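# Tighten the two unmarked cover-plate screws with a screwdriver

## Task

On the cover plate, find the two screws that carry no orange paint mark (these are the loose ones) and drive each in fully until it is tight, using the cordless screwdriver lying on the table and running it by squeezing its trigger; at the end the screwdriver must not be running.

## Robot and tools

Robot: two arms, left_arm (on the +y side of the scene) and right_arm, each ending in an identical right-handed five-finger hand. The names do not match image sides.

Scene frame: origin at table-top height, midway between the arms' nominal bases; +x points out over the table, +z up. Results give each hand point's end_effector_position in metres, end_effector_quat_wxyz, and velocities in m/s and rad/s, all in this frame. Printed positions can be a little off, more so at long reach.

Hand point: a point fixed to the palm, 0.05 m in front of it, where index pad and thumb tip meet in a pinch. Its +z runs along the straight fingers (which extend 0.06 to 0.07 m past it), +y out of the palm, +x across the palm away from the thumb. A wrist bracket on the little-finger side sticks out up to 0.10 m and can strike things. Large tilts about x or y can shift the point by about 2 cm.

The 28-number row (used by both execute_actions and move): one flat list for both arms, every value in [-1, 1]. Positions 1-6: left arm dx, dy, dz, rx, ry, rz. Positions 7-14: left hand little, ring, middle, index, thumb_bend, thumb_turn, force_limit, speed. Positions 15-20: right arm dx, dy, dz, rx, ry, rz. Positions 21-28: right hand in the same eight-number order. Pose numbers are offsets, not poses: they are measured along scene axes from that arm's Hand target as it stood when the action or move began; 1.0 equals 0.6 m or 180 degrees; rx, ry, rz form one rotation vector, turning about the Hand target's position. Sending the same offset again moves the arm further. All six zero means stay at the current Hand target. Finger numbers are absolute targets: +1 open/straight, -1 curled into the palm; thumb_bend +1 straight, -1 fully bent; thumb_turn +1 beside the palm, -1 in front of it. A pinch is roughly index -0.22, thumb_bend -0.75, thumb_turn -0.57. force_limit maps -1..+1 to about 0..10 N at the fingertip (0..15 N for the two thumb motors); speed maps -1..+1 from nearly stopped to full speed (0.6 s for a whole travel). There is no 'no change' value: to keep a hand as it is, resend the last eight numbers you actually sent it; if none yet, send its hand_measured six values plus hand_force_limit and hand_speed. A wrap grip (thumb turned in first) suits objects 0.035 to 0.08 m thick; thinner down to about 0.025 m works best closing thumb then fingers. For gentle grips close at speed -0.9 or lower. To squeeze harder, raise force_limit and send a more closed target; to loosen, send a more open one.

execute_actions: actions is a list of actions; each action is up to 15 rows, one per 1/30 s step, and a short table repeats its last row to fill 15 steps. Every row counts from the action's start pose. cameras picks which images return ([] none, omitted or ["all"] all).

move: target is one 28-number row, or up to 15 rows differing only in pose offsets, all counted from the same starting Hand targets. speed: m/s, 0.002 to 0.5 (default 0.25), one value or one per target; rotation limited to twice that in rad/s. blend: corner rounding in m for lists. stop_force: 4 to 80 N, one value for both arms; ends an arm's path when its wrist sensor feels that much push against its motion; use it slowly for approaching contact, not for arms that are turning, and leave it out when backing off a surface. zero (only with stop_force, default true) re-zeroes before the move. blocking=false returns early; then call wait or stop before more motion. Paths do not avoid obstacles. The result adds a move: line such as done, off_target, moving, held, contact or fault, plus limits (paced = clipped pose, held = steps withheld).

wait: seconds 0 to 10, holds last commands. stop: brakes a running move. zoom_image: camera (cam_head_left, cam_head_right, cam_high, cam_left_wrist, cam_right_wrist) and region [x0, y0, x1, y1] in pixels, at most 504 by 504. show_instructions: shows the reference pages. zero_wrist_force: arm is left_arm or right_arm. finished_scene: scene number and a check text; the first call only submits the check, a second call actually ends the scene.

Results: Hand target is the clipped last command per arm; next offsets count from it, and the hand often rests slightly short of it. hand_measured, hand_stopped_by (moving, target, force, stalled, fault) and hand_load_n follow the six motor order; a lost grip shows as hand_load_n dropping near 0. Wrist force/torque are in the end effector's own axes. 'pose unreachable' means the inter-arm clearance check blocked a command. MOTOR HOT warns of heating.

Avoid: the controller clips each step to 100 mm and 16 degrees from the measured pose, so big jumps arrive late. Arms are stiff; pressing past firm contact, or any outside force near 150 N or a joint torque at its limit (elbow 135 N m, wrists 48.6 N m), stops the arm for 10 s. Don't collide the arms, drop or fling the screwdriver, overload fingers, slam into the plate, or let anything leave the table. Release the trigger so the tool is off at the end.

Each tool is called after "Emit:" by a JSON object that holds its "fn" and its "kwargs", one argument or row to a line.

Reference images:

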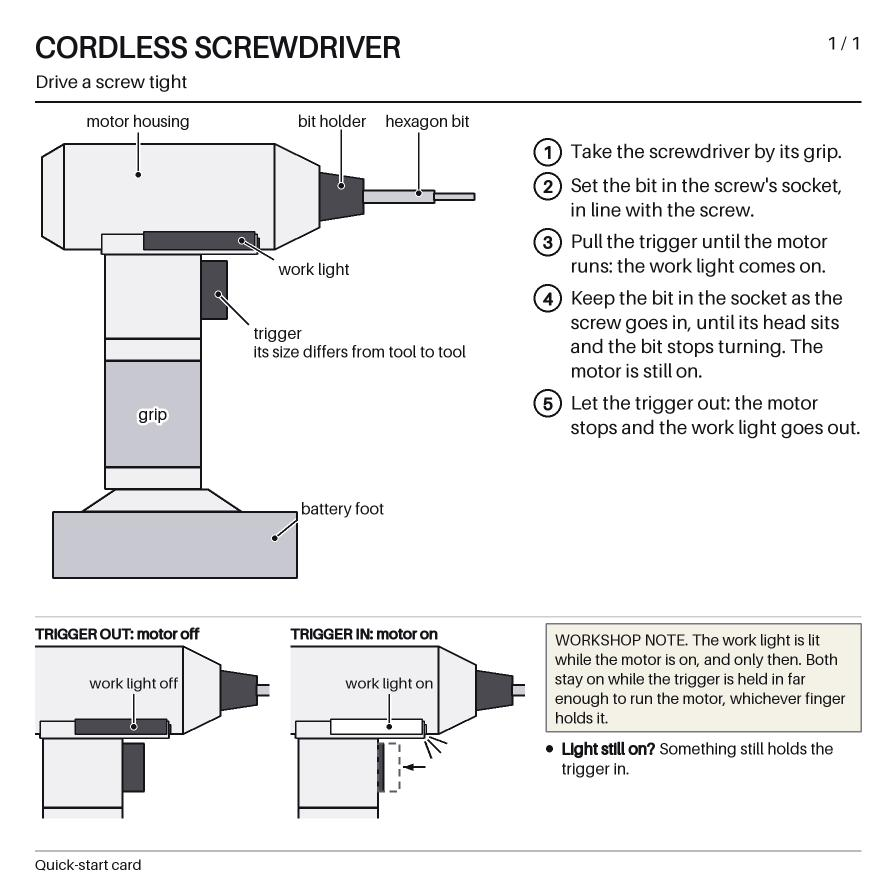

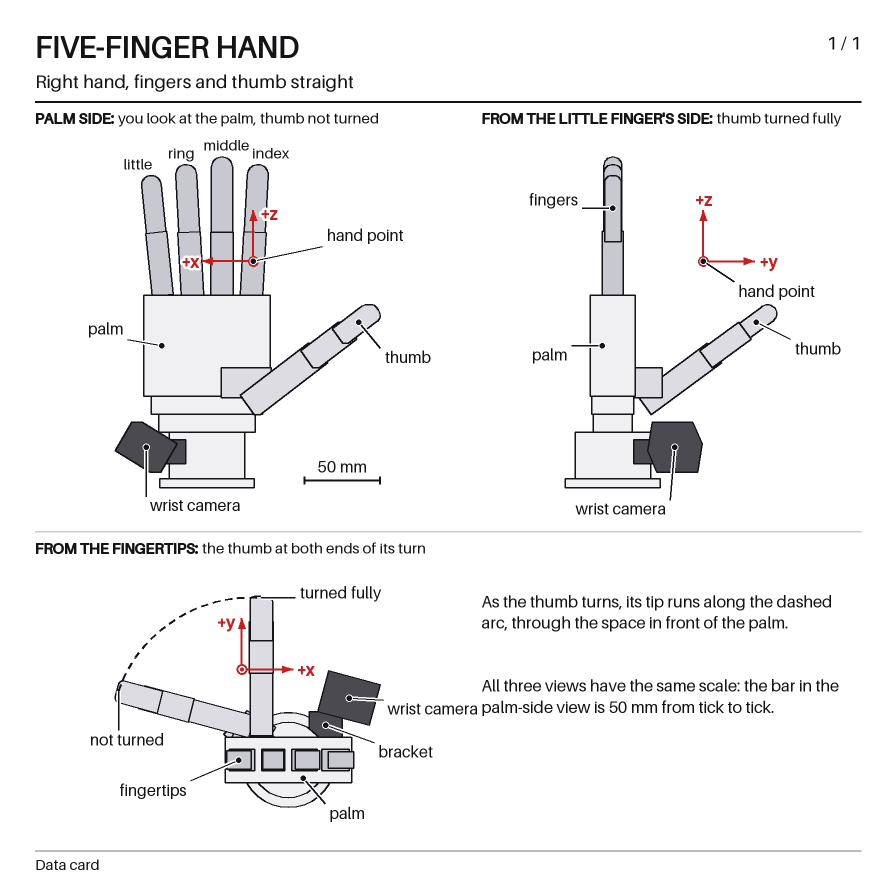

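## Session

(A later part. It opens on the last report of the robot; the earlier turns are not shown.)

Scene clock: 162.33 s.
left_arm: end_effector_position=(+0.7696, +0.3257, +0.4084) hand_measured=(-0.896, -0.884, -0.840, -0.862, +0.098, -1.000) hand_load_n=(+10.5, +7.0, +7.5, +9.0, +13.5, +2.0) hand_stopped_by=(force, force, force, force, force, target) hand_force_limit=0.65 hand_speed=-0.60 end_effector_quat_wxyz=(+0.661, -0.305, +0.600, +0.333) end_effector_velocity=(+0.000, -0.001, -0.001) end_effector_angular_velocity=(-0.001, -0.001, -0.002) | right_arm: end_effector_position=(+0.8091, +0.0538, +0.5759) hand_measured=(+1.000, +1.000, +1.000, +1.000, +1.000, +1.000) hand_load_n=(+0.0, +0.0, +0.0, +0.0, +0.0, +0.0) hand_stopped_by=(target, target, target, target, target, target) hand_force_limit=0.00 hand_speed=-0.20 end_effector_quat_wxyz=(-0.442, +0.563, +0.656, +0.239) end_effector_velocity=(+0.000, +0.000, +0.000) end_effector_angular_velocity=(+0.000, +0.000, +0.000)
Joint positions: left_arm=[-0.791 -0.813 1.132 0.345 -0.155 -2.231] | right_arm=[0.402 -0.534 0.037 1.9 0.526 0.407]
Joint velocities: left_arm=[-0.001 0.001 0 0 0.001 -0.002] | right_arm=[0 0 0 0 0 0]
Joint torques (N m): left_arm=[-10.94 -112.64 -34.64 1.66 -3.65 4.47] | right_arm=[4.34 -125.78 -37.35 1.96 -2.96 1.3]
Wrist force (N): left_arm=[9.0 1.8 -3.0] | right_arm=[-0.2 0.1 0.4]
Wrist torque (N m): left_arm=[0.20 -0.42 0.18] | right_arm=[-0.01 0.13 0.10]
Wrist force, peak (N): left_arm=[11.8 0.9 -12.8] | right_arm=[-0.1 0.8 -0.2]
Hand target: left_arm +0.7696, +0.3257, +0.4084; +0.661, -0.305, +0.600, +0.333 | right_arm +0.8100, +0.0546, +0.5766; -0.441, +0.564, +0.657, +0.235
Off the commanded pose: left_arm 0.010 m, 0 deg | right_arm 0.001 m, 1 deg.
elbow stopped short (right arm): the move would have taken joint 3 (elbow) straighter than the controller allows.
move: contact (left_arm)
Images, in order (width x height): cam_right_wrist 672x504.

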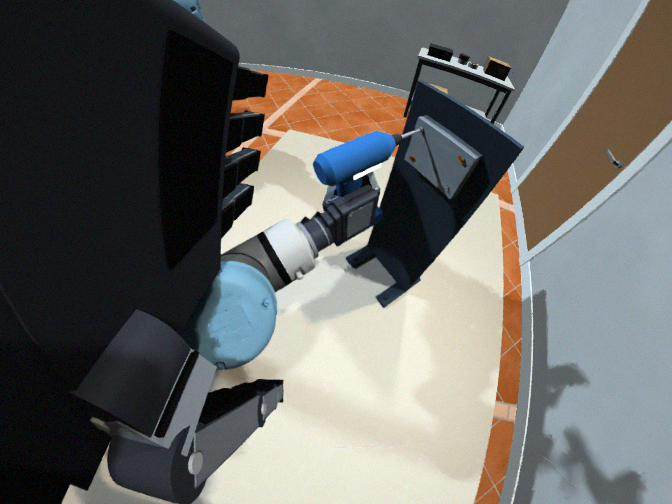

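Emit:
{"fn": "zoom_image", "kwargs": {
  "camera": "cam_right_wrist",
  "region": [415, 123, 427, 135]
}}

Emit:
{"fn": "move", "kwargs": {
  "target": [-0.0048,-0.0068,0,0,0,0,-0.98,-0.98,-0.98,-0.9,-0.98,-1,0.65,-0.6,0,0,0,0,0,0,1,1,1,1,1,1,0,-0.2],
  "speed": 0.03,
  "cameras": ["cam_right_wrist"]
}}

Emit:
{"fn": "zoom_image", "kwargs": {
  "camera": "cam_right_wrist",
  "region": [412, 120, 427, 135]
}}

Emit:
{"fn": "move", "kwargs": {
  "target": [0,0,0,0,0,0,-0.98,-0.98,-0.98,-0.9,-0.98,-1,0.65,-0.6,0.088,-0.1,-0.185,0.18,0,0,1,1,1,1,1,1,0,-0.2],
  "speed": 0.2,
  "cameras": ["cam_right_wrist"]
}}

Emit:
{"fn": "zoom_image", "kwargs": {
  "camera": "cam_right_wrist",
  "region": [366, 150, 392, 176]
}}

Scaled by 42.000 from the camera's 672x504 image, which has a finer 960x720 frame.

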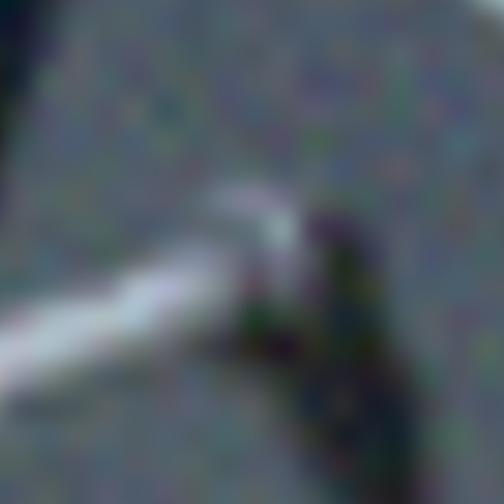

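Scene clock: 163.40 s.
left_arm: end_effector_position=(+0.7666, +0.3215, +0.4084) hand_measured=(-0.896, -0.884, -0.840, -0.862, +0.098, -1.000) hand_load_n=(+10.5, +7.0, +7.5, +9.0, +14.0, +2.5) hand_stopped_by=(force, force, force, force, force, target) hand_force_limit=0.65 hand_speed=-0.60 end_effector_quat_wxyz=(+0.661, -0.305, +0.600, +0.333) end_effector_velocity=(+0.000, +0.000, +0.000) end_effector_angular_velocity=(+0.001, +0.001, +0.000) | right_arm: end_effector_position=(+0.8091, +0.0538, +0.5759) hand_measured=(+1.000, +1.000, +1.000, +1.000, +1.000, +1.000) hand_load_n=(+0.0, +0.0, +0.0, +0.0, +0.0, +0.0) hand_stopped_by=(target, target, target, target, target, target) hand_force_limit=0.00 hand_speed=-0.20 end_effector_quat_wxyz=(-0.442, +0.563, +0.656, +0.239) end_effector_velocity=(+0.000, +0.000, +0.001) end_effector_angular_velocity=(+0.000, -0.001, +0.000)
Joint positions: left_arm=[-0.797 -0.818 1.137 0.322 -0.16 -2.209] | right_arm=[0.402 -0.534 0.037 1.9 0.526 0.407]
Joint velocities: left_arm=[0 0 0 0.001 0 0.001] | right_arm=[0 -0.001 0 -0.001 0 0]
Joint torques (N m): left_arm=[2.86 -109.83 -32.57 2.64 -2.21 2.58] | right_arm=[-2.15 -116.98 -36.63 1.89 -3.17 1.71]
Wrist force (N): left_arm=[9.2 1.6 -1.7] | right_arm=[-0.2 0.1 0.1]
Wrist torque (N m): left_arm=[0.19 -0.32 0.21] | right_arm=[0.01 0.14 0.10]
Wrist force, peak (N): left_arm=[9.0 1.8 -4.0] | right_arm=[-0.1 0.8 0.2]
Hand target: left_arm +0.7667, +0.3216, +0.4084; +0.661, -0.305, +0.600, +0.333 | right_arm +0.8100, +0.0546, +0.5766; -0.441, +0.564, +0.657, +0.235
Off the commanded pose: left_arm 0.000 m, 0 deg | right_arm 0.001 m, 1 deg.
elbow stopped short (right arm): the move would have taken joint 3 (elbow) straighter than the controller allows.
move: done
Images, in order (width x height): cam_right_wrist 672x504.

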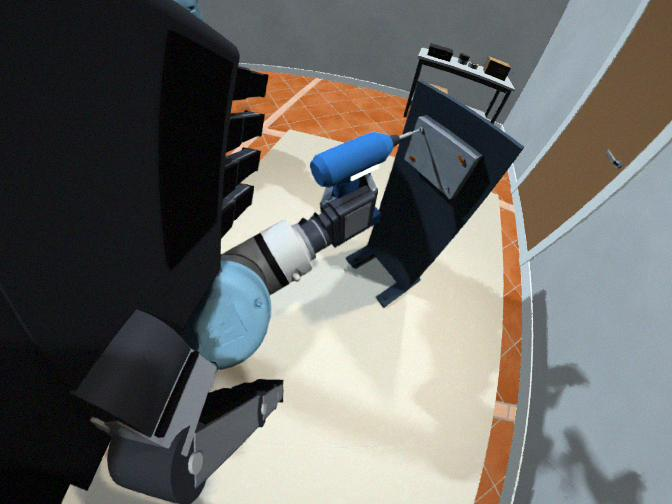

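Scaled by 33.600 from the camera's 672x504 image, which has a finer 960x720 frame.

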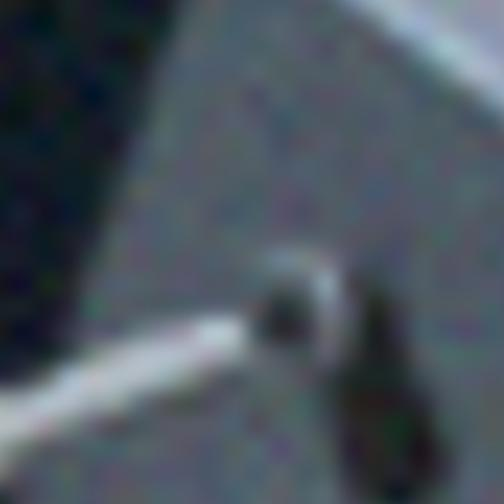

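Scene clock: 165.37 s.
left_arm: end_effector_position=(+0.7667, +0.3216, +0.4085) hand_measured=(-0.896, -0.884, -0.840, -0.862, +0.098, -1.000) hand_load_n=(+10.5, +7.0, +7.5, +9.0, +13.5, +2.5) hand_stopped_by=(force, force, force, force, force, target) hand_force_limit=0.65 hand_speed=-0.60 end_effector_quat_wxyz=(+0.661, -0.305, +0.600, +0.333) end_effector_velocity=(+0.000, +0.000, +0.000) end_effector_angular_velocity=(+0.000, -0.001, +0.000) | right_arm: end_effector_position=(+0.8626, -0.0056, +0.4655) hand_measured=(+1.000, +1.000, +1.000, +1.000, +1.000, +1.000) hand_load_n=(+0.0, +0.0, +0.0, +0.0, +0.0, +0.0) hand_stopped_by=(target, target, target, target, target, target) hand_force_limit=0.00 hand_speed=-0.20 end_effector_quat_wxyz=(+0.581, -0.418, -0.566, -0.409) end_effector_velocity=(+0.000, +0.001, -0.001) end_effector_angular_velocity=(+0.000, +0.001, +0.001)
Joint positions: left_arm=[-0.797 -0.818 1.137 0.322 -0.16 -2.209] | right_arm=[0.259 -0.756 0.904 1.243 -0.01 0.203]
Joint velocities: left_arm=[0 0 0 0 0 -0.001] | right_arm=[0.001 0.001 0 -0.002 0 0.002]
Joint torques (N m): left_arm=[6.98 -81.99 -50.32 6.59 -1.04 -2.59] | right_arm=[14.13 -106.08 -32.09 1.31 -3.67 1.04]
Wrist force (N): left_arm=[8.7 1.9 -2.1] | right_arm=[-0.3 -0.3 -0.4]
Wrist torque (N m): left_arm=[0.25 -0.24 0.19] | right_arm=[-0.05 0.28 0.09]
Wrist force, peak (N): left_arm=[9.6 1.4 -2.2] | right_arm=[-1.8 0.2 -1.7]
Hand target: left_arm +0.7667, +0.3216, +0.4084; +0.661, -0.305, +0.600, +0.333 | right_arm +0.8625, -0.0054, +0.4654; +0.581, -0.418, -0.565, -0.409
Off the commanded pose: left_arm 0.000 m, 0 deg | right_arm 0.000 m, 0 deg.
move: done
Images, in order (width x height): cam_right_wrist 672x504.

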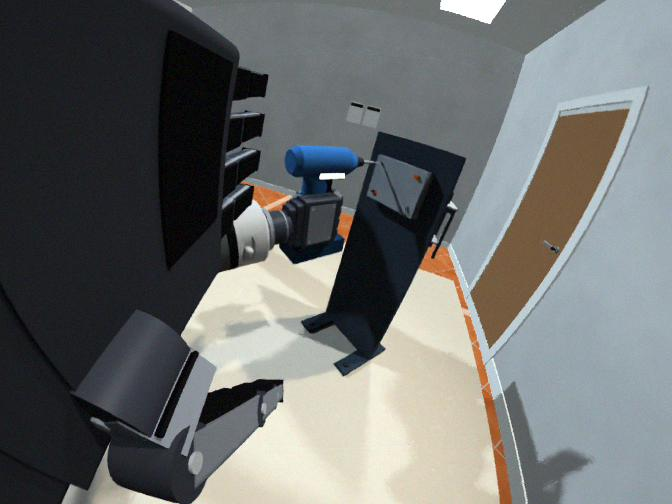

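Scaled by 19.385 from the camera's 672x504 image, which has a finer 960x720 frame.

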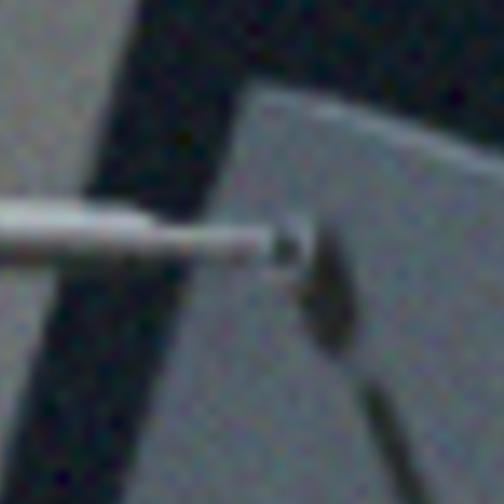

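Emit:
{"fn": "move", "kwargs": {
  "target": [0.0121,0.0159,0.0008,0,0,0,-0.98,-0.98,-0.98,-0.9,-0.98,-1,0.65,-0.6,0,0,0,0,0,0,1,1,1,1,1,1,0,-0.2],
  "speed": 0.008,
  "stop_force": 8,
  "cameras": ["cam_right_wrist"]
}}

Emit:
{"fn": "zoom_image", "kwargs": {
  "camera": "cam_right_wrist",
  "region": [372, 152, 390, 170]
}}

Scene clock: 168.33 s.
left_arm: end_effector_position=(+0.7698, +0.3256, +0.4086) hand_measured=(-0.896, -0.884, -0.840, -0.862, +0.098, -1.000) hand_load_n=(+10.0, +7.0, +7.0, +8.5, +14.0, +2.0) hand_stopped_by=(force, force, force, force, force, target) hand_force_limit=0.65 hand_speed=-0.60 end_effector_quat_wxyz=(+0.661, -0.305, +0.600, +0.333) end_effector_velocity=(+0.000, +0.000, +0.000) end_effector_angular_velocity=(+0.000, +0.001, -0.001) | right_arm: end_effector_position=(+0.8626, -0.0055, +0.4654) hand_measured=(+1.000, +1.000, +1.000, +1.000, +1.000, +1.000) hand_load_n=(+0.0, +0.0, +0.0, +0.0, +0.0, +0.0) hand_stopped_by=(target, target, target, target, target, target) hand_force_limit=0.00 hand_speed=-0.20 end_effector_quat_wxyz=(+0.581, -0.418, -0.566, -0.409) end_effector_velocity=(+0.000, +0.000, +0.000) end_effector_angular_velocity=(-0.001, +0.003, +0.000)
Joint positions: left_arm=[-0.791 -0.813 1.131 0.345 -0.155 -2.231] | right_arm=[0.26 -0.753 0.907 1.269 -0.01 0.172]
Joint velocities: left_arm=[0 0 0 0.001 0.001 0] | right_arm=[0 0 0 0.002 0 0.001]
Joint torques (N m): left_arm=[8.77 -112.74 -33.52 1.73 -3.71 3.99] | right_arm=[14.63 -101.64 -33.45 2.86 -3.51 0.37]
Wrist force (N): left_arm=[10.9 2.8 -9.4] | right_arm=[-0.3 -0.1 -0.4]
Wrist torque (N m): left_arm=[0.20 -0.43 0.13] | right_arm=[-0.02 0.28 0.10]
Wrist force, peak (N): left_arm=[16.2 2.3 -20.3] | right_arm=[-0.4 0.2 -1.1]
Hand target: left_arm +0.7698, +0.3257, +0.4086; +0.661, -0.305, +0.600, +0.333 | right_arm +0.8625, -0.0054, +0.4654; +0.581, -0.418, -0.565, -0.409
Off the commanded pose: left_arm 0.007 m, 0 deg | right_arm 0.000 m, 0 deg.
move: contact (left_arm)
Images, in order (width x height): cam_right_wrist 672x504.

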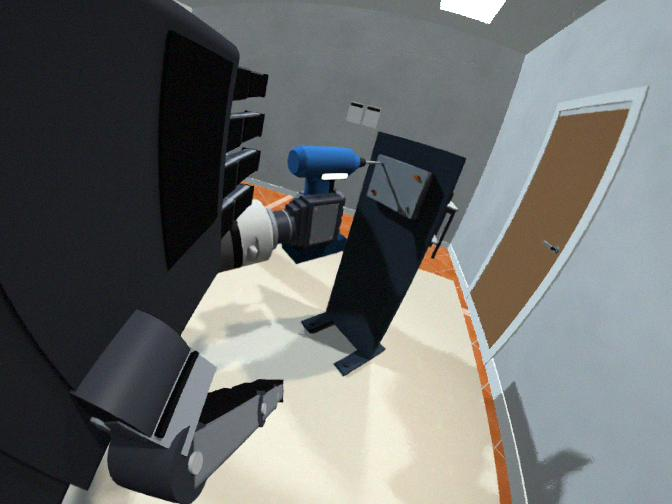

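Scaled by 28.000 from the camera's 672x504 image, which has a finer 960x720 frame.

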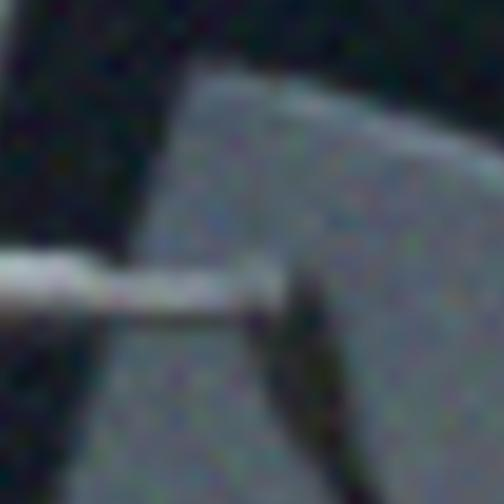

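Emit:
{"fn": "move", "kwargs": {
  "target": [
    [0,0,0.00133,0,0,0,-0.98,-0.98,-0.98,-0.9,-0.98,-1,0.65,-0.6,0,0,0,0,0,0,1,1,1,1,1,1,0,-0.2],
    [-0.00109,0.00077,0.00133,0,0,0,-0.98,-0.98,-0.98,-0.9,-0.98,-1,0.65,-0.6,0,0,0,0,0,0,1,1,1,1,1,1,0,-0.2],
    [-0.00109,0.00077,-0.00133,0,0,0,-0.98,-0.98,-0.98,-0.9,-0.98,-1,0.65,-0.6,0,0,0,0,0,0,1,1,1,1,1,1,0,-0.2],
    [0.00109,-0.00077,-0.00133,0,0,0,-0.98,-0.98,-0.98,-0.9,-0.98,-1,0.65,-0.6,0,0,0,0,0,0,1,1,1,1,1,1,0,-0.2],
    [0.00109,-0.00077,0.00133,0,0,0,-0.98,-0.98,-0.98,-0.9,-0.98,-1,0.65,-0.6,0,0,0,0,0,0,1,1,1,1,1,1,0,-0.2]
  ],
  "speed": 0.004,
  "cameras": ["cam_right_wrist"]
}}

Scene clock: 171.03 s.
left_arm: end_effector_position=(+0.7705, +0.3252, +0.4094) hand_measured=(-0.896, -0.884, -0.840, -0.862, +0.098, -1.000) hand_load_n=(+10.0, +6.5, +7.0, +8.5, +14.5, +1.0) hand_stopped_by=(force, force, force, force, force, target) hand_force_limit=0.65 hand_speed=-0.60 end_effector_quat_wxyz=(+0.661, -0.305, +0.600, +0.333) end_effector_velocity=(+0.000, -0.001, +0.000) end_effector_angular_velocity=(+0.001, +0.000, +0.000) | right_arm: end_effector_position=(+0.8626, -0.0055, +0.4654) hand_measured=(+1.000, +1.000, +1.000, +1.000, +1.000, +1.000) hand_load_n=(+0.0, +0.0, +0.0, +0.0, -0.5, +0.0) hand_stopped_by=(target, target, target, target, target, target) hand_force_limit=0.00 hand_speed=-0.20 end_effector_quat_wxyz=(+0.581, -0.418, -0.566, -0.409) end_effector_velocity=(+0.000, +0.000, +0.000) end_effector_angular_velocity=(+0.000, +0.000, +0.000)
Joint positions: left_arm=[-0.791 -0.812 1.127 0.348 -0.155 -2.231] | right_arm=[0.26 -0.751 0.91 1.298 -0.01 0.138]
Joint velocities: left_arm=[-0.001 0 0 0 0 0.001] | right_arm=[0 0 0 -0.001 0 0]
Joint torques (N m): left_arm=[19.15 -112.49 -47.35 5.76 -1.25 -3.29] | right_arm=[13.4 -99.49 -32.26 4.81 -3.65 -0.4]
Wrist force (N): left_arm=[6.3 -0.8 -15.1] | right_arm=[-0.4 0.1 -0.4]
Wrist torque (N m): left_arm=[0.69 -1.01 0.18] | right_arm=[0.01 0.30 0.09]
Wrist force, peak (N): left_arm=[22.4 1.4 -29.6] | right_arm=[-0.3 -0.2 -1.1]
Hand target: left_arm +0.7704, +0.3252, +0.4094; +0.661, -0.305, +0.600, +0.333 | right_arm +0.8625, -0.0054, +0.4654; +0.581, -0.418, -0.565, -0.409
Off the commanded pose: left_arm 0.000 m, 0 deg | right_arm 0.000 m, 0 deg.
move: done
Images, in order (width x height): cam_right_wrist 672x504.

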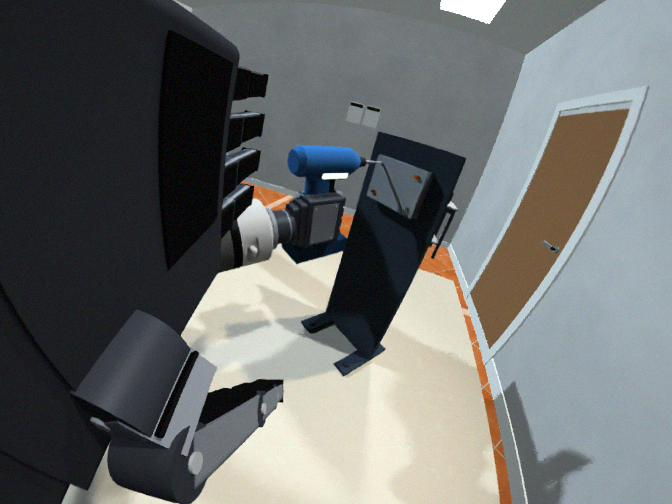

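Emit:
{"fn": "zoom_image", "kwargs": {
  "camera": "cam_right_wrist",
  "region": [366, 150, 392, 176]
}}

Emit:
{"fn": "zoom_image", "kwargs": {
  "camera": "cam_right_wrist",
  "region": [300, 130, 450, 230]
}}

Scaled by 19.385 from the camera's 672x504 image, which has a finer 960x720 frame.

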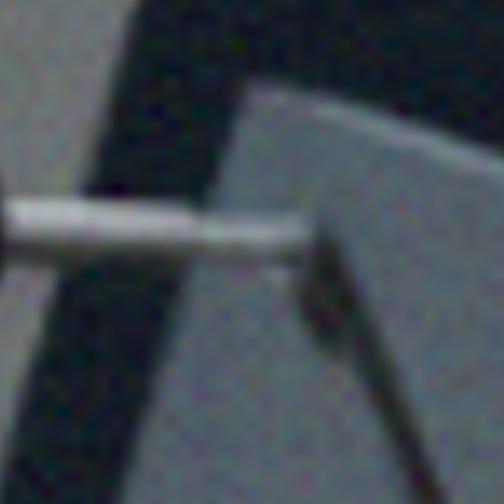

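Scaled by 3.360 from the camera's 672x504 image, which has a finer 960x720 frame.

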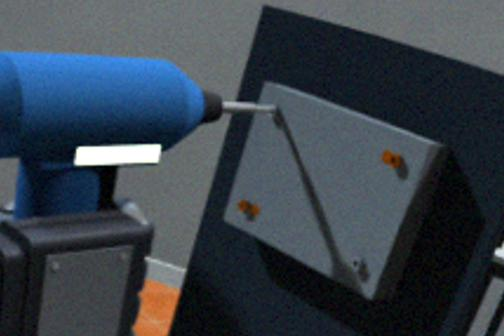

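Emit:
{"fn": "zoom_image", "kwargs": {
  "camera": "cam_right_wrist",
  "region": [403, 164, 429, 190]
}}

Emit:
{"fn": "zoom_image", "kwargs": {
  "camera": "cam_right_wrist",
  "region": [360, 178, 386, 204]
}}

Emit:
{"fn": "zoom_image", "kwargs": {
  "camera": "cam_right_wrist",
  "region": [394, 196, 420, 222]
}}

Scaled by 19.385 from the camera's 672x504 image, which has a finer 960x720 frame.

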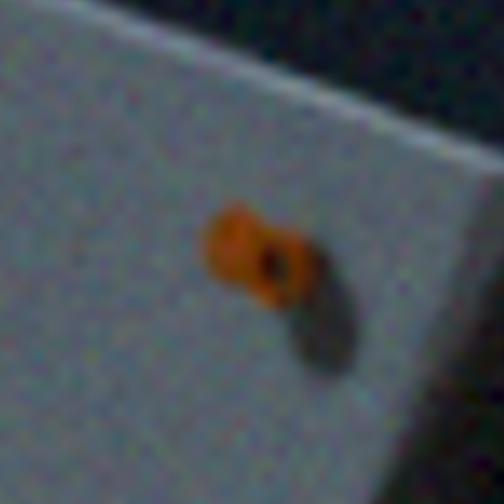

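Scaled by 19.385 from the camera's 672x504 image, which has a finer 960x720 frame.

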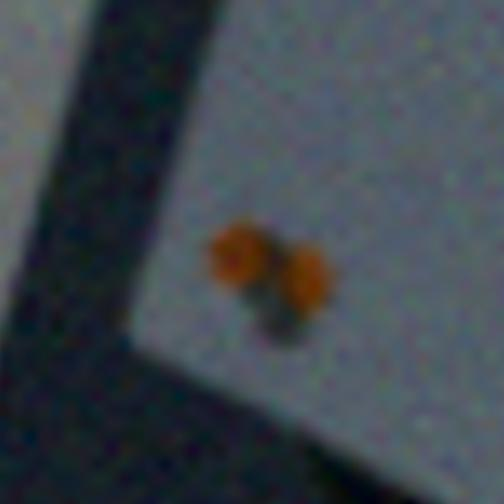

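Scaled by 19.385 from the camera's 672x504 image, which has a finer 960x720 frame.

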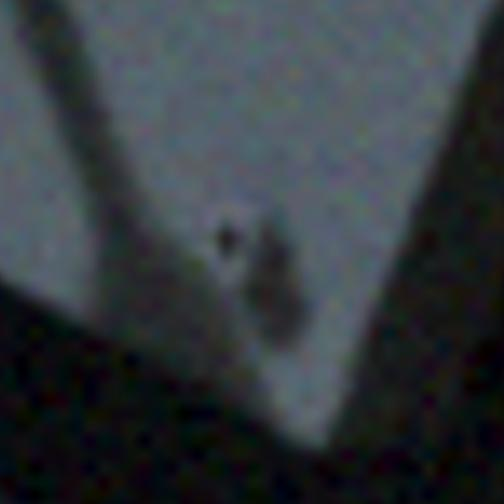

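Emit:
{"fn": "move", "kwargs": {
  "target": [
    [-0.00194,-0.00271,0,0,0,0,-0.98,-0.98,-0.98,-0.9,-0.98,-1,0.65,-0.6,0,0,0,0,0,0,1,1,1,1,1,1,0,-0.2],
    [-0.00533,-0.00029,-0.0005,0,0,0,-0.98,-0.98,-0.98,-0.9,-0.98,-1,0.65,-0.6,0,0,0,0,0,0,1,1,1,1,1,1,0,-0.2]
  ],
  "speed": 0.01,
  "cameras": ["cam_right_wrist"]
}}

Emit:
{"fn": "zoom_image", "kwargs": {
  "camera": "cam_right_wrist",
  "region": [366, 150, 392, 176]
}}

Scene clock: 173.10 s.
left_arm: end_effector_position=(+0.7672, +0.3251, +0.4091) hand_measured=(-0.896, -0.884, -0.840, -0.862, +0.098, -1.000) hand_load_n=(+9.0, +6.0, +7.5, +8.5, +14.5, +2.0) hand_stopped_by=(force, force, force, force, force, target) hand_force_limit=0.65 hand_speed=-0.60 end_effector_quat_wxyz=(+0.661, -0.305, +0.600, +0.333) end_effector_velocity=(+0.000, +0.000, +0.000) end_effector_angular_velocity=(+0.000, +0.000, +0.000) | right_arm: end_effector_position=(+0.8626, -0.0055, +0.4654) hand_measured=(+1.000, +1.000, +1.000, +1.000, +1.000, +1.000) hand_load_n=(+0.0, +0.0, +0.0, +0.0, +0.0, -0.5) hand_stopped_by=(target, target, target, target, target, target) hand_force_limit=0.00 hand_speed=-0.20 end_effector_quat_wxyz=(+0.581, -0.418, -0.566, -0.409) end_effector_velocity=(+0.000, +0.000, -0.001) end_effector_angular_velocity=(-0.001, +0.001, +0.000)
Joint positions: left_arm=[-0.793 -0.819 1.138 0.333 -0.157 -2.221] | right_arm=[0.26 -0.751 0.911 1.306 -0.01 0.129]
Joint velocities: left_arm=[0 0 -0.001 0.001 0 0] | right_arm=[0 0.001 0 0.001 0 0]
Joint torques (N m): left_arm=[-12.77 -89.77 -52.16 2.68 -4.35 3.66] | right_arm=[13.83 -99.93 -32.02 4.98 -3.26 -0.73]
Wrist force (N): left_arm=[7.5 1.4 -1.9] | right_arm=[-0.1 0.0 -0.3]
Wrist torque (N m): left_arm=[0.18 -0.06 0.10] | right_arm=[-0.01 0.25 0.11]
Wrist force, peak (N): left_arm=[6.2 -0.8 -16.2] | right_arm=[-0.6 -0.3 -0.8]
Hand target: left_arm +0.7673, +0.3250, +0.4091; +0.661, -0.305, +0.600, +0.333 | right_arm +0.8625, -0.0054, +0.4654; +0.581, -0.418, -0.565, -0.409
Off the commanded pose: left_arm 0.000 m, 0 deg | right_arm 0.000 m, 0 deg.
move: done
Images, in order (width x height): cam_right_wrist 672x504.

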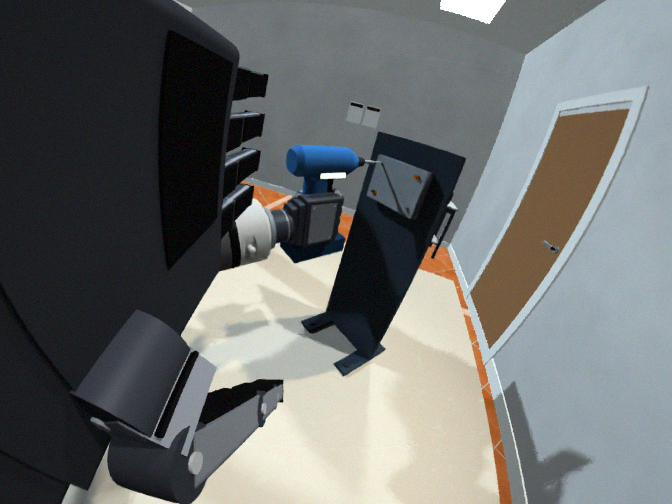

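Scaled by 19.385 from the camera's 672x504 image, which has a finer 960x720 frame.

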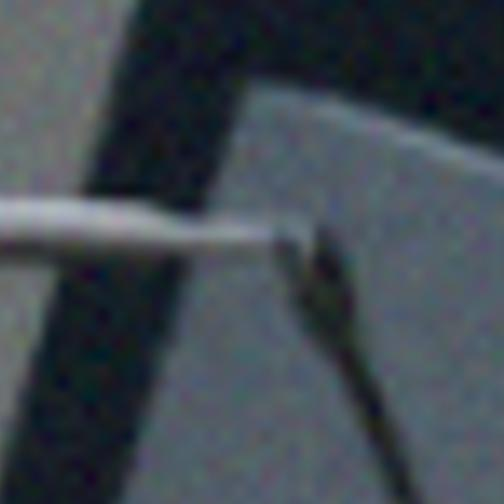

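Emit:
{"fn": "move", "kwargs": {
  "target": [
    [0,0,0.00133,0,0,0,-0.98,-0.98,-0.98,-0.9,-0.98,-1,0.65,-0.6,0,0,0,0,0,0,1,1,1,1,1,1,0,-0.2],
    [0.0068,0.0095,0.00133,0,0,0,-0.98,-0.98,-0.98,-0.9,-0.98,-1,0.65,-0.6,0,0,0,0,0,0,1,1,1,1,1,1,0,-0.2]
  ],
  "speed": 0.006,
  "stop_force": 7,
  "cameras": ["cam_right_wrist"]
}}

Emit:
{"fn": "zoom_image", "kwargs": {
  "camera": "cam_right_wrist",
  "region": [366, 150, 392, 176]
}}

Scene clock: 175.00 s.
left_arm: end_effector_position=(+0.7682, +0.3264, +0.4100) hand_measured=(-0.896, -0.884, -0.840, -0.862, +0.098, -1.000) hand_load_n=(+9.0, +6.0, +7.5, +8.5, +14.5, +2.0) hand_stopped_by=(force, force, force, force, force, target) hand_force_limit=0.65 hand_speed=-0.60 end_effector_quat_wxyz=(+0.661, -0.305, +0.600, +0.333) end_effector_velocity=(+0.000, +0.000, +0.000) end_effector_angular_velocity=(+0.001, +0.001, +0.001) | right_arm: end_effector_position=(+0.8625, -0.0054, +0.4654) hand_measured=(+1.000, +1.000, +1.000, +1.000, +1.000, +1.000) hand_load_n=(+0.0, +0.0, +0.0, +0.0, +0.0, +0.0) hand_stopped_by=(target, target, target, target, target, target) hand_force_limit=0.00 hand_speed=-0.20 end_effector_quat_wxyz=(+0.581, -0.418, -0.565, -0.409) end_effector_velocity=(+0.000, +0.000, +0.000) end_effector_angular_velocity=(+0.000, +0.001, +0.000)
Joint positions: left_arm=[-0.791 -0.817 1.136 0.342 -0.156 -2.228] | right_arm=[0.26 -0.75 0.913 1.32 -0.01 0.111]
Joint velocities: left_arm=[0.001 0 0 0 0 0.001] | right_arm=[0 0.001 0 0.003 0 -0.003]
Joint torques (N m): left_arm=[-4.02 -113.08 -31.95 0.73 -3.85 3.54] | right_arm=[13.7 -98.53 -31.03 5.84 -2.94 -2.21]
Wrist force (N): left_arm=[8.5 -0.2 -10.4] | right_arm=[-0.3 -0.2 -0.6]
Wrist torque (N m): left_arm=[0.48 -0.51 0.19] | right_arm=[-0.03 0.29 0.09]
Wrist force, peak (N): left_arm=[9.4 -1.3 -18.2] | right_arm=[-0.4 -0.2 -0.9]
Hand target: left_arm +0.7682, +0.3264, +0.4100; +0.661, -0.305, +0.600, +0.333 | right_arm +0.8625, -0.0054, +0.4654; +0.581, -0.418, -0.565, -0.409
Off the commanded pose: left_arm 0.005 m, 0 deg | right_arm 0.000 m, 0 deg.
move: contact (left_arm); path passed 1 of 2 targets
Images, in order (width x height): cam_right_wrist 672x504.

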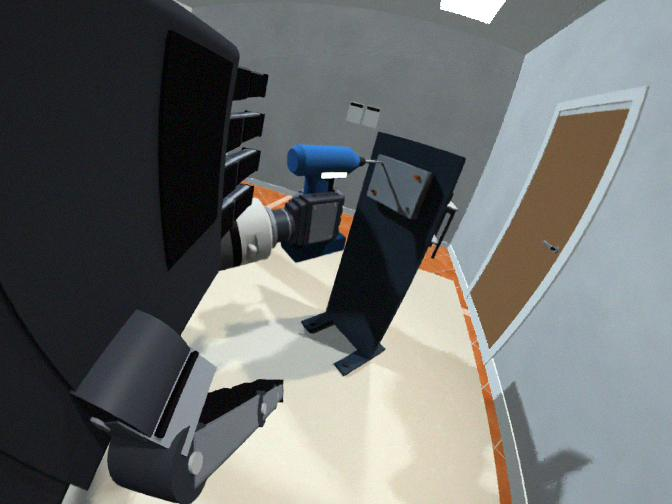

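Scaled by 19.385 from the camera's 672x504 image, which has a finer 960x720 frame.

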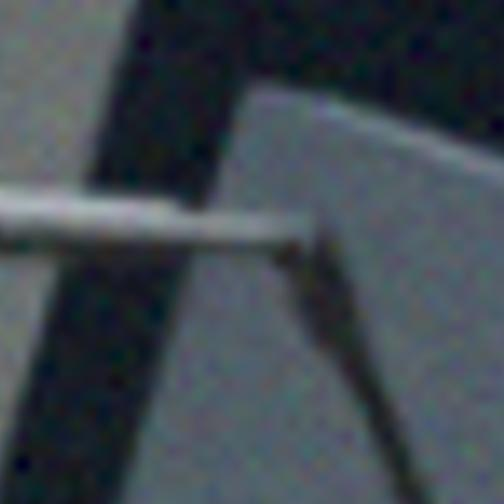

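Emit:
{"fn": "move", "kwargs": {
  "target": [0.00054,-0.00039,-0.00117,0,0,0,-0.98,-0.98,-0.98,-0.9,-0.98,-1,0.65,-0.6,0,0,0,0,0,0,1,1,1,1,1,1,0,-0.2],
  "speed": 0.004,
  "cameras": []
}}

Emit:
{"fn": "move", "kwargs": {
  "target": [0.00054,-0.00039,-0.00084,0,0,0,-0.98,-0.98,-0.98,-0.9,-0.98,-1,0.65,-0.6,0,0,0,0,0,0,1,1,1,1,1,1,0,-0.2],
  "speed": 0.004,
  "cameras": ["cam_right_wrist"]
}}

Emit:
{"fn": "zoom_image", "kwargs": {
  "camera": "cam_right_wrist",
  "region": [366, 150, 392, 176]
}}

Scene clock: 176.27 s.
left_arm: end_effector_position=(+0.7685, +0.3261, +0.4093) hand_measured=(-0.896, -0.884, -0.840, -0.862, +0.098, -1.000) hand_load_n=(+9.5, +6.0, +7.5, +8.5, +14.5, +2.0) hand_stopped_by=(force, force, force, force, force, target) hand_force_limit=0.65 hand_speed=-0.60 end_effector_quat_wxyz=(+0.661, -0.305, +0.600, +0.333) end_effector_velocity=(+0.000, -0.001, +0.000) end_effector_angular_velocity=(+0.001, +0.001, -0.001) | right_arm: end_effector_position=(+0.8625, -0.0054, +0.4654) hand_measured=(+1.000, +1.000, +1.000, +1.000, +1.000, +1.000) hand_load_n=(+0.0, +0.0, +0.0, +0.0, +0.0, +0.0) hand_stopped_by=(target, target, target, target, target, target) hand_force_limit=0.00 hand_speed=-0.20 end_effector_quat_wxyz=(+0.581, -0.418, -0.565, -0.409) end_effector_velocity=(+0.000, +0.000, +0.000) end_effector_angular_velocity=(+0.000, -0.001, +0.000)
Joint positions: left_arm=[-0.791 -0.816 1.135 0.342 -0.156 -2.228] | right_arm=[0.26 -0.749 0.913 1.324 -0.01 0.107]
Joint velocities: left_arm=[-0.001 0 0 0 0.001 0.001] | right_arm=[0 0.001 0 0.001 0 -0.002]
Joint torques (N m): left_arm=[11.62 -77.29 -50.38 1.31 -1.58 -2.57] | right_arm=[13.93 -98.31 -30.94 5.78 -2.55 -1.79]
Wrist force (N): left_arm=[8.8 0.4 -5.6] | right_arm=[-0.1 -0.1 -0.5]
Wrist torque (N m): left_arm=[0.36 -0.21 0.19] | right_arm=[-0.02 0.25 0.10]
Wrist force, peak (N): left_arm=[8.6 0.0 -10.8] | right_arm=[0.2 -0.5 -0.8]
Hand target: left_arm +0.7685, +0.3261, +0.4093; +0.661, -0.305, +0.600, +0.333 | right_arm +0.8625, -0.0054, +0.4654; +0.581, -0.418, -0.565, -0.409
Off the commanded pose: left_arm 0.000 m, 0 deg | right_arm 0.000 m, 0 deg.
move: done
No camera images: "cameras" was empty.

Scene clock: 176.97 s.
left_arm: end_effector_position=(+0.7689, +0.3259, +0.4088) hand_measured=(-0.896, -0.884, -0.840, -0.862, +0.098, -1.000) hand_load_n=(+9.0, +6.0, +7.5, +8.5, +14.5, +2.0) hand_stopped_by=(force, force, force, force, force, target) hand_force_limit=0.65 hand_speed=-0.60 end_effector_quat_wxyz=(+0.661, -0.305, +0.600, +0.333) end_effector_velocity=(+0.000, -0.001, +0.000) end_effector_angular_velocity=(+0.001, +0.002, -0.001) | right_arm: end_effector_position=(+0.8625, -0.0054, +0.4654) hand_measured=(+1.000, +1.000, +1.000, +1.000, +1.000, +1.000) hand_load_n=(+0.0, +0.0, +0.0, +0.0, +0.0, +0.0) hand_stopped_by=(target, target, target, target, target, target) hand_force_limit=0.00 hand_speed=-0.20 end_effector_quat_wxyz=(+0.581, -0.418, -0.565, -0.409) end_effector_velocity=(+0.000, +0.000, +0.001) end_effector_angular_velocity=(+0.000, -0.001, +0.000)
Joint positions: left_arm=[-0.791 -0.815 1.134 0.342 -0.156 -2.228] | right_arm=[0.26 -0.749 0.913 1.327 -0.01 0.103]
Joint velocities: left_arm=[0 0.001 0 0.001 0.001 0.001] | right_arm=[0 0 0.001 0.007 0 -0.008]
Joint torques (N m): left_arm=[7.58 -78.93 -50.76 6.13 -0.41 -3.34] | right_arm=[14.35 -99.17 -31.12 5.79 -2.59 -1.91]
Wrist force (N): left_arm=[7.4 1.3 -1.9] | right_arm=[-0.1 0.0 -0.4]
Wrist torque (N m): left_arm=[0.16 -0.05 0.10] | right_arm=[-0.01 0.24 0.11]
Wrist force, peak (N): left_arm=[9.1 -0.2 -5.3] | right_arm=[0.1 -0.5 -0.9]
Hand target: left_arm +0.7689, +0.3259, +0.4088; +0.661, -0.305, +0.600, +0.333 | right_arm +0.8625, -0.0054, +0.4654; +0.581, -0.418, -0.565, -0.409
Off the commanded pose: left_arm 0.000 m, 0 deg | right_arm 0.000 m, 0 deg.
move: done
Images, in order (width x height): cam_right_wrist 672x504.

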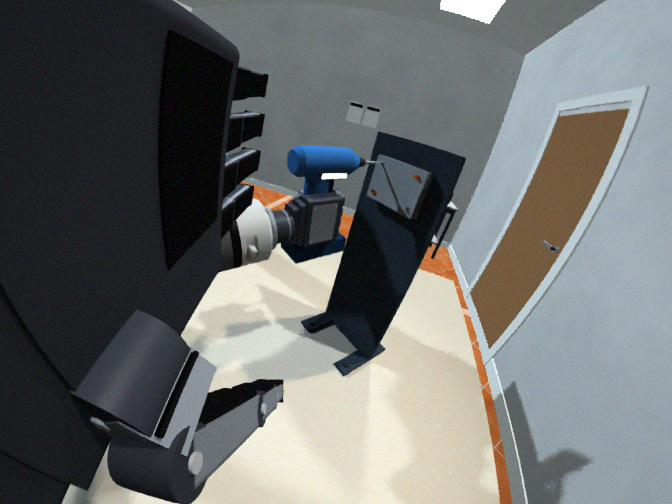

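Scaled by 19.385 from the camera's 672x504 image, which has a finer 960x720 frame.

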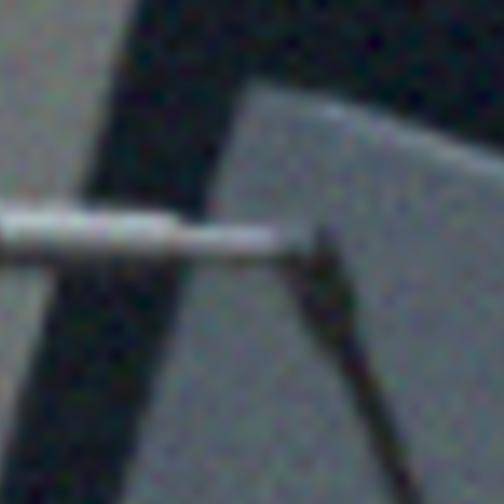

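Emit:
{"fn": "move", "kwargs": {
  "target": [0.0068,0.0095,0,0,0,0,-0.98,-0.98,-0.98,-0.9,-0.98,-1,0.65,-0.6,0,0,0,0,0,0,1,1,1,1,1,1,0,-0.2],
  "speed": 0.006,
  "stop_force": 7,
  "cameras": ["cam_right_wrist"]
}}

Emit:
{"fn": "zoom_image", "kwargs": {
  "camera": "cam_right_wrist",
  "region": [366, 150, 392, 176]
}}

Scene clock: 178.30 s.
left_arm: end_effector_position=(+0.7691, +0.3262, +0.4088) hand_measured=(-0.896, -0.884, -0.840, -0.862, +0.098, -1.000) hand_load_n=(+9.0, +6.0, +7.0, +8.5, +14.5, +1.5) hand_stopped_by=(force, force, force, force, force, target) hand_force_limit=0.65 hand_speed=-0.60 end_effector_quat_wxyz=(+0.661, -0.305, +0.600, +0.333) end_effector_velocity=(+0.000, +0.001, +0.000) end_effector_angular_velocity=(+0.000, +0.000, +0.001) | right_arm: end_effector_position=(+0.8625, -0.0054, +0.4654) hand_measured=(+1.000, +1.000, +1.000, +1.000, +1.000, +1.000) hand_load_n=(+0.0, +0.0, +0.0, -0.5, +0.0, +0.0) hand_stopped_by=(target, target, target, target, target, target) hand_force_limit=0.00 hand_speed=-0.20 end_effector_quat_wxyz=(+0.581, -0.418, -0.565, -0.409) end_effector_velocity=(+0.000, +0.000, +0.000) end_effector_angular_velocity=(+0.000, +0.000, +0.000)
Joint positions: left_arm=[-0.791 -0.815 1.134 0.343 -0.155 -2.23] | right_arm=[0.26 -0.749 0.914 1.334 -0.01 0.095]
Joint velocities: left_arm=[0.001 0 0 0 0 0] | right_arm=[0 0 0.001 0.006 0 -0.007]
Joint torques (N m): left_arm=[-0.16 -112.85 -33.74 1.88 -4.04 4.28] | right_arm=[13.91 -98.65 -30.71 6.3 -1.92 -2.82]
Wrist force (N): left_arm=[9.3 1.1 -7.7] | right_arm=[0.1 -0.7 -0.5]
Wrist torque (N m): left_arm=[0.30 -0.17 0.14] | right_arm=[-0.10 0.22 0.09]
Wrist force, peak (N): left_arm=[12.9 -0.1 -19.2] | right_arm=[-0.1 -0.1 -0.9]
Hand target: left_arm +0.7691, +0.3262, +0.4088; +0.661, -0.305, +0.600, +0.333 | right_arm +0.8625, -0.0054, +0.4654; +0.581, -0.418, -0.565, -0.409
Off the commanded pose: left_arm 0.007 m, 0 deg | right_arm 0.000 m, 0 deg.
move: contact (left_arm)
Images, in order (width x height): cam_right_wrist 672x504.

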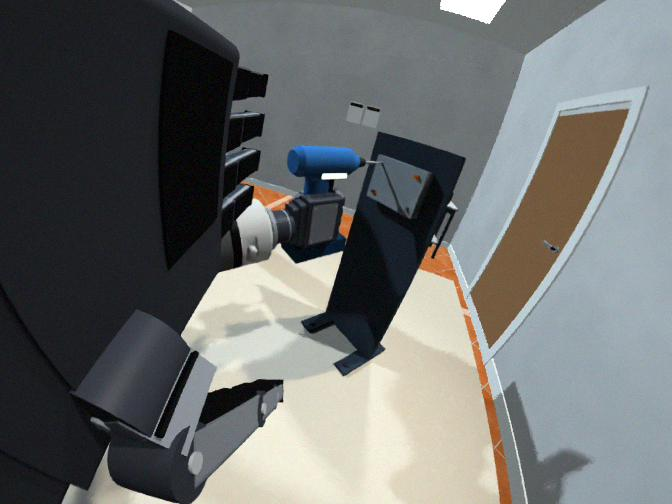

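Scaled by 19.385 from the camera's 672x504 image, which has a finer 960x720 frame.

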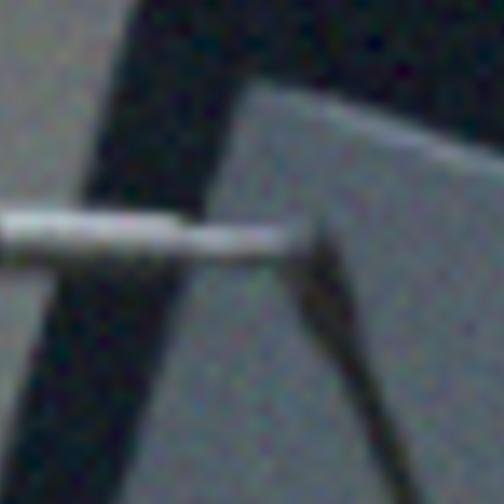

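Emit:
{"fn": "move", "kwargs": {
  "target": [0.0001,0.00014,-0.00083,0,0,0,-0.98,-0.98,-0.98,-0.9,-0.98,-1,0.65,-0.6,0,0,0,0,0,0,1,1,1,1,1,1,0,-0.2],
  "speed": 0.004,
  "cameras": []
}}

Emit:
{"fn": "move", "kwargs": {
  "target": [0.00078,-0.00034,0,0,0,0,-0.98,-0.98,-0.98,-0.9,-0.98,-1,0.65,-0.6,0,0,0,0,0,0,1,1,1,1,1,1,0,-0.2],
  "speed": 0.004,
  "cameras": []
}}

Emit:
{"fn": "move", "kwargs": {
  "target": [0.0001,0.00014,0.00083,0,0,0,-0.98,-0.98,-0.98,-0.9,-0.98,-1,0.65,-0.6,0,0,0,0,0,0,1,1,1,1,1,1,0,-0.2],
  "speed": 0.004,
  "cameras": []
}}

Emit:
{"fn": "move", "kwargs": {
  "target": [0.0001,0.00014,0.00083,0,0,0,-0.98,-0.98,-0.98,-0.9,-0.98,-1,0.65,-0.6,0,0,0,0,0,0,1,1,1,1,1,1,0,-0.2],
  "speed": 0.004,
  "cameras": []
}}

Scene clock: 179.43 s.
left_arm: end_effector_position=(+0.7691, +0.3263, +0.4083) hand_measured=(-0.896, -0.884, -0.840, -0.862, +0.098, -1.000) hand_load_n=(+9.0, +6.0, +7.0, +8.5, +14.5, +1.5) hand_stopped_by=(force, force, force, force, force, target) hand_force_limit=0.65 hand_speed=-0.60 end_effector_quat_wxyz=(+0.661, -0.305, +0.600, +0.333) end_effector_velocity=(+0.000, +0.000, +0.000) end_effector_angular_velocity=(+0.001, +0.002, +0.000) | right_arm: end_effector_position=(+0.8625, -0.0054, +0.4655) hand_measured=(+1.000, +1.000, +1.000, +1.000, +1.000, +1.000) hand_load_n=(+0.0, +0.0, +0.0, +0.0, +0.0, +0.0) hand_stopped_by=(target, target, target, target, target, target) hand_force_limit=0.00 hand_speed=-0.20 end_effector_quat_wxyz=(+0.581, -0.418, -0.565, -0.409) end_effector_velocity=(+0.000, +0.000, +0.000) end_effector_angular_velocity=(+0.000, +0.001, +0.000)
Joint positions: left_arm=[-0.791 -0.814 1.134 0.343 -0.155 -2.23] | right_arm=[0.26 -0.748 0.915 1.336 -0.01 0.092]
Joint velocities: left_arm=[0 0 0 0.001 0 0.001] | right_arm=[0 0 0.001 0.006 0 -0.006]
Joint torques (N m): left_arm=[5.66 -77.97 -30.36 0.49 -0.81 -2.82] | right_arm=[14.25 -98.75 -31.4 6.81 -1.52 -1.97]
Wrist force (N): left_arm=[6.6 0.7 -8.8] | right_arm=[-0.4 0.0 -0.5]
Wrist torque (N m): left_arm=[0.39 -0.65 0.10] | right_arm=[0.00 0.30 0.08]
Wrist force, peak (N): left_arm=[12.1 0.7 -12.0] | right_arm=[0.1 0.2 -1.0]
Hand target: left_arm +0.7692, +0.3263, +0.4083; +0.661, -0.305, +0.600, +0.333 | right_arm +0.8625, -0.0054, +0.4654; +0.581, -0.418, -0.565, -0.409
Off the commanded pose: left_arm 0.000 m, 0 deg | right_arm 0.000 m, 0 deg.
move: done
No camera images: "cameras" was empty.

Scene clock: 180.13 s.
left_arm: end_effector_position=(+0.7696, +0.3261, +0.4083) hand_measured=(-0.896, -0.884, -0.840, -0.862, +0.098, -1.000) hand_load_n=(+9.0, +5.5, +7.0, +9.0, +15.0, +1.5) hand_stopped_by=(force, force, force, force, force, target) hand_force_limit=0.65 hand_speed=-0.60 end_effector_quat_wxyz=(+0.661, -0.305, +0.600, +0.333) end_effector_velocity=(+0.000, +0.001, +0.000) end_effector_angular_velocity=(+0.000, +0.000, +0.001) | right_arm: end_effector_position=(+0.8625, -0.0054, +0.4654) hand_measured=(+1.000, +1.000, +1.000, +1.000, +1.000, +1.000) hand_load_n=(+0.0, +0.0, +0.0, +0.0, +0.0, +0.0) hand_stopped_by=(target, target, target, target, target, target) hand_force_limit=0.00 hand_speed=-0.20 end_effector_quat_wxyz=(+0.581, -0.418, -0.565, -0.409) end_effector_velocity=(+0.000, +0.000, +0.000) end_effector_angular_velocity=(+0.000, +0.000, +0.000)
Joint positions: left_arm=[-0.791 -0.813 1.132 0.345 -0.155 -2.231] | right_arm=[0.26 -0.748 0.915 1.338 -0.01 0.09]
Joint velocities: left_arm=[0.001 0 0 0 0 0] | right_arm=[0 0.001 0.001 0.004 0 -0.005]
Joint torques (N m): left_arm=[7.87 -77.28 -50.35 7.23 0.47 -3.1] | right_arm=[14.82 -97.53 -31.08 6.01 -1.49 -2.6]
Wrist force (N): left_arm=[7.0 3.2 -9.1] | right_arm=[-0.2 -0.1 -0.4]
Wrist torque (N m): left_arm=[0.05 -0.74 -0.05] | right_arm=[-0.02 0.25 0.10]
Wrist force, peak (N): left_arm=[7.0 3.2 -9.1] | right_arm=[-0.3 -0.1 -0.9]
Hand target: left_arm +0.7696, +0.3261, +0.4083; +0.661, -0.305, +0.600, +0.333 | right_arm +0.8625, -0.0054, +0.4654; +0.581, -0.418, -0.565, -0.409
Off the commanded pose: left_arm 0.000 m, 0 deg | right_arm 0.000 m, 0 deg.
move: done
No camera images: "cameras" was empty.

Scene clock: 180.83 s.
left_arm: end_effector_position=(+0.7697, +0.3262, +0.4087) hand_measured=(-0.896, -0.884, -0.840, -0.862, +0.098, -1.000) hand_load_n=(+9.0, +5.5, +7.0, +8.5, +14.5, +1.0) hand_stopped_by=(force, force, force, force, force, target) hand_force_limit=0.65 hand_speed=-0.60 end_effector_quat_wxyz=(+0.661, -0.305, +0.600, +0.333) end_effector_velocity=(+0.000, +0.000, +0.001) end_effector_angular_velocity=(+0.000, -0.001, +0.000) | right_arm: end_effector_position=(+0.8625, -0.0054, +0.4654) hand_measured=(+1.000, +1.000, +1.000, +1.000, +1.000, +1.000) hand_load_n=(+0.0, +0.0, +0.0, +0.0, +0.0, +0.0) hand_stopped_by=(target, target, target, target, target, target) hand_force_limit=0.00 hand_speed=-0.20 end_effector_quat_wxyz=(+0.581, -0.418, -0.565, -0.409) end_effector_velocity=(+0.000, +0.000, -0.001) end_effector_angular_velocity=(+0.000, +0.001, +0.000)
Joint positions: left_arm=[-0.79 -0.813 1.132 0.346 -0.155 -2.232] | right_arm=[0.26 -0.748 0.915 1.34 -0.01 0.087]
Joint velocities: left_arm=[-0.001 -0.001 0 0 -0.001 0] | right_arm=[0 0.001 0.001 0.004 0 -0.005]
Joint torques (N m): left_arm=[8.83 -117.47 -52.61 8.2 -0.62 -2.31] | right_arm=[13.9 -98.66 -31.28 6.29 -1.32 -1.33]
Wrist force (N): left_arm=[14.8 3.7 -18.8] | right_arm=[-0.2 -0.1 -0.5]
Wrist torque (N m): left_arm=[0.43 -0.45 0.18] | right_arm=[-0.01 0.27 0.10]
Wrist force, peak (N): left_arm=[14.8 3.7 -18.8] | right_arm=[0.1 -0.3 -1.0]
Hand target: left_arm +0.7697, +0.3262, +0.4088; +0.661, -0.305, +0.600, +0.333 | right_arm +0.8625, -0.0054, +0.4654; +0.581, -0.418, -0.565, -0.409
Off the commanded pose: left_arm 0.000 m, 0 deg | right_arm 0.000 m, 0 deg.
move: done
No camera images: "cameras" was empty.

Scene clock: 181.53 s.
left_arm: end_effector_position=(+0.7697, +0.3262, +0.4092) hand_measured=(-0.896, -0.884, -0.840, -0.862, +0.098, -1.000) hand_load_n=(+8.5, +5.0, +6.5, +8.5, +14.5, +1.0) hand_stopped_by=(force, force, force, force, force, target) hand_force_limit=0.65 hand_speed=-0.60 end_effector_quat_wxyz=(+0.661, -0.305, +0.600, +0.333) end_effector_velocity=(+0.000, +0.001, +0.000) end_effector_angular_velocity=(-0.001, -0.001, +0.001) | right_arm: end_effector_position=(+0.8625, -0.0054, +0.4654) hand_measured=(+1.000, +1.000, +1.000, +1.000, +1.000, +1.000) hand_load_n=(-0.5, +0.0, +0.0, +0.0, +0.0, +0.0) hand_stopped_by=(target, target, target, target, target, target) hand_force_limit=0.00 hand_speed=-0.20 end_effector_quat_wxyz=(+0.581, -0.418, -0.565, -0.409) end_effector_velocity=(+0.000, +0.000, +0.000) end_effector_angular_velocity=(+0.000, -0.001, +0.000)
Joint positions: left_arm=[-0.79 -0.814 1.131 0.347 -0.155 -2.232] | right_arm=[0.26 -0.748 0.916 1.342 -0.01 0.085]
Joint velocities: left_arm=[0.001 0 0 0 0 -0.001] | right_arm=[0 0 0.001 0.003 0 -0.004]
Joint torques (N m): left_arm=[21.71 -122.69 -56.94 9.94 -2.01 -2.5] | right_arm=[14.88 -98.82 -30.09 6.3 -1.36 -1.47]
Wrist force (N): left_arm=[22.1 2.8 -34.6] | right_arm=[-0.2 0.0 -0.7]
Wrist torque (N m): left_arm=[0.86 -0.56 0.38] | right_arm=[0.02 0.27 0.10]
Wrist force, peak (N): left_arm=[22.2 3.0 -34.7] | right_arm=[-0.7 -0.1 -0.7]
Hand target: left_arm +0.7697, +0.3263, +0.4093; +0.661, -0.305, +0.600, +0.333 | right_arm +0.8625, -0.0054, +0.4654; +0.581, -0.418, -0.565, -0.409
Off the commanded pose: left_arm 0.000 m, 0 deg | right_arm 0.000 m, 0 deg.
move: done
No camera images: "cameras" was empty.


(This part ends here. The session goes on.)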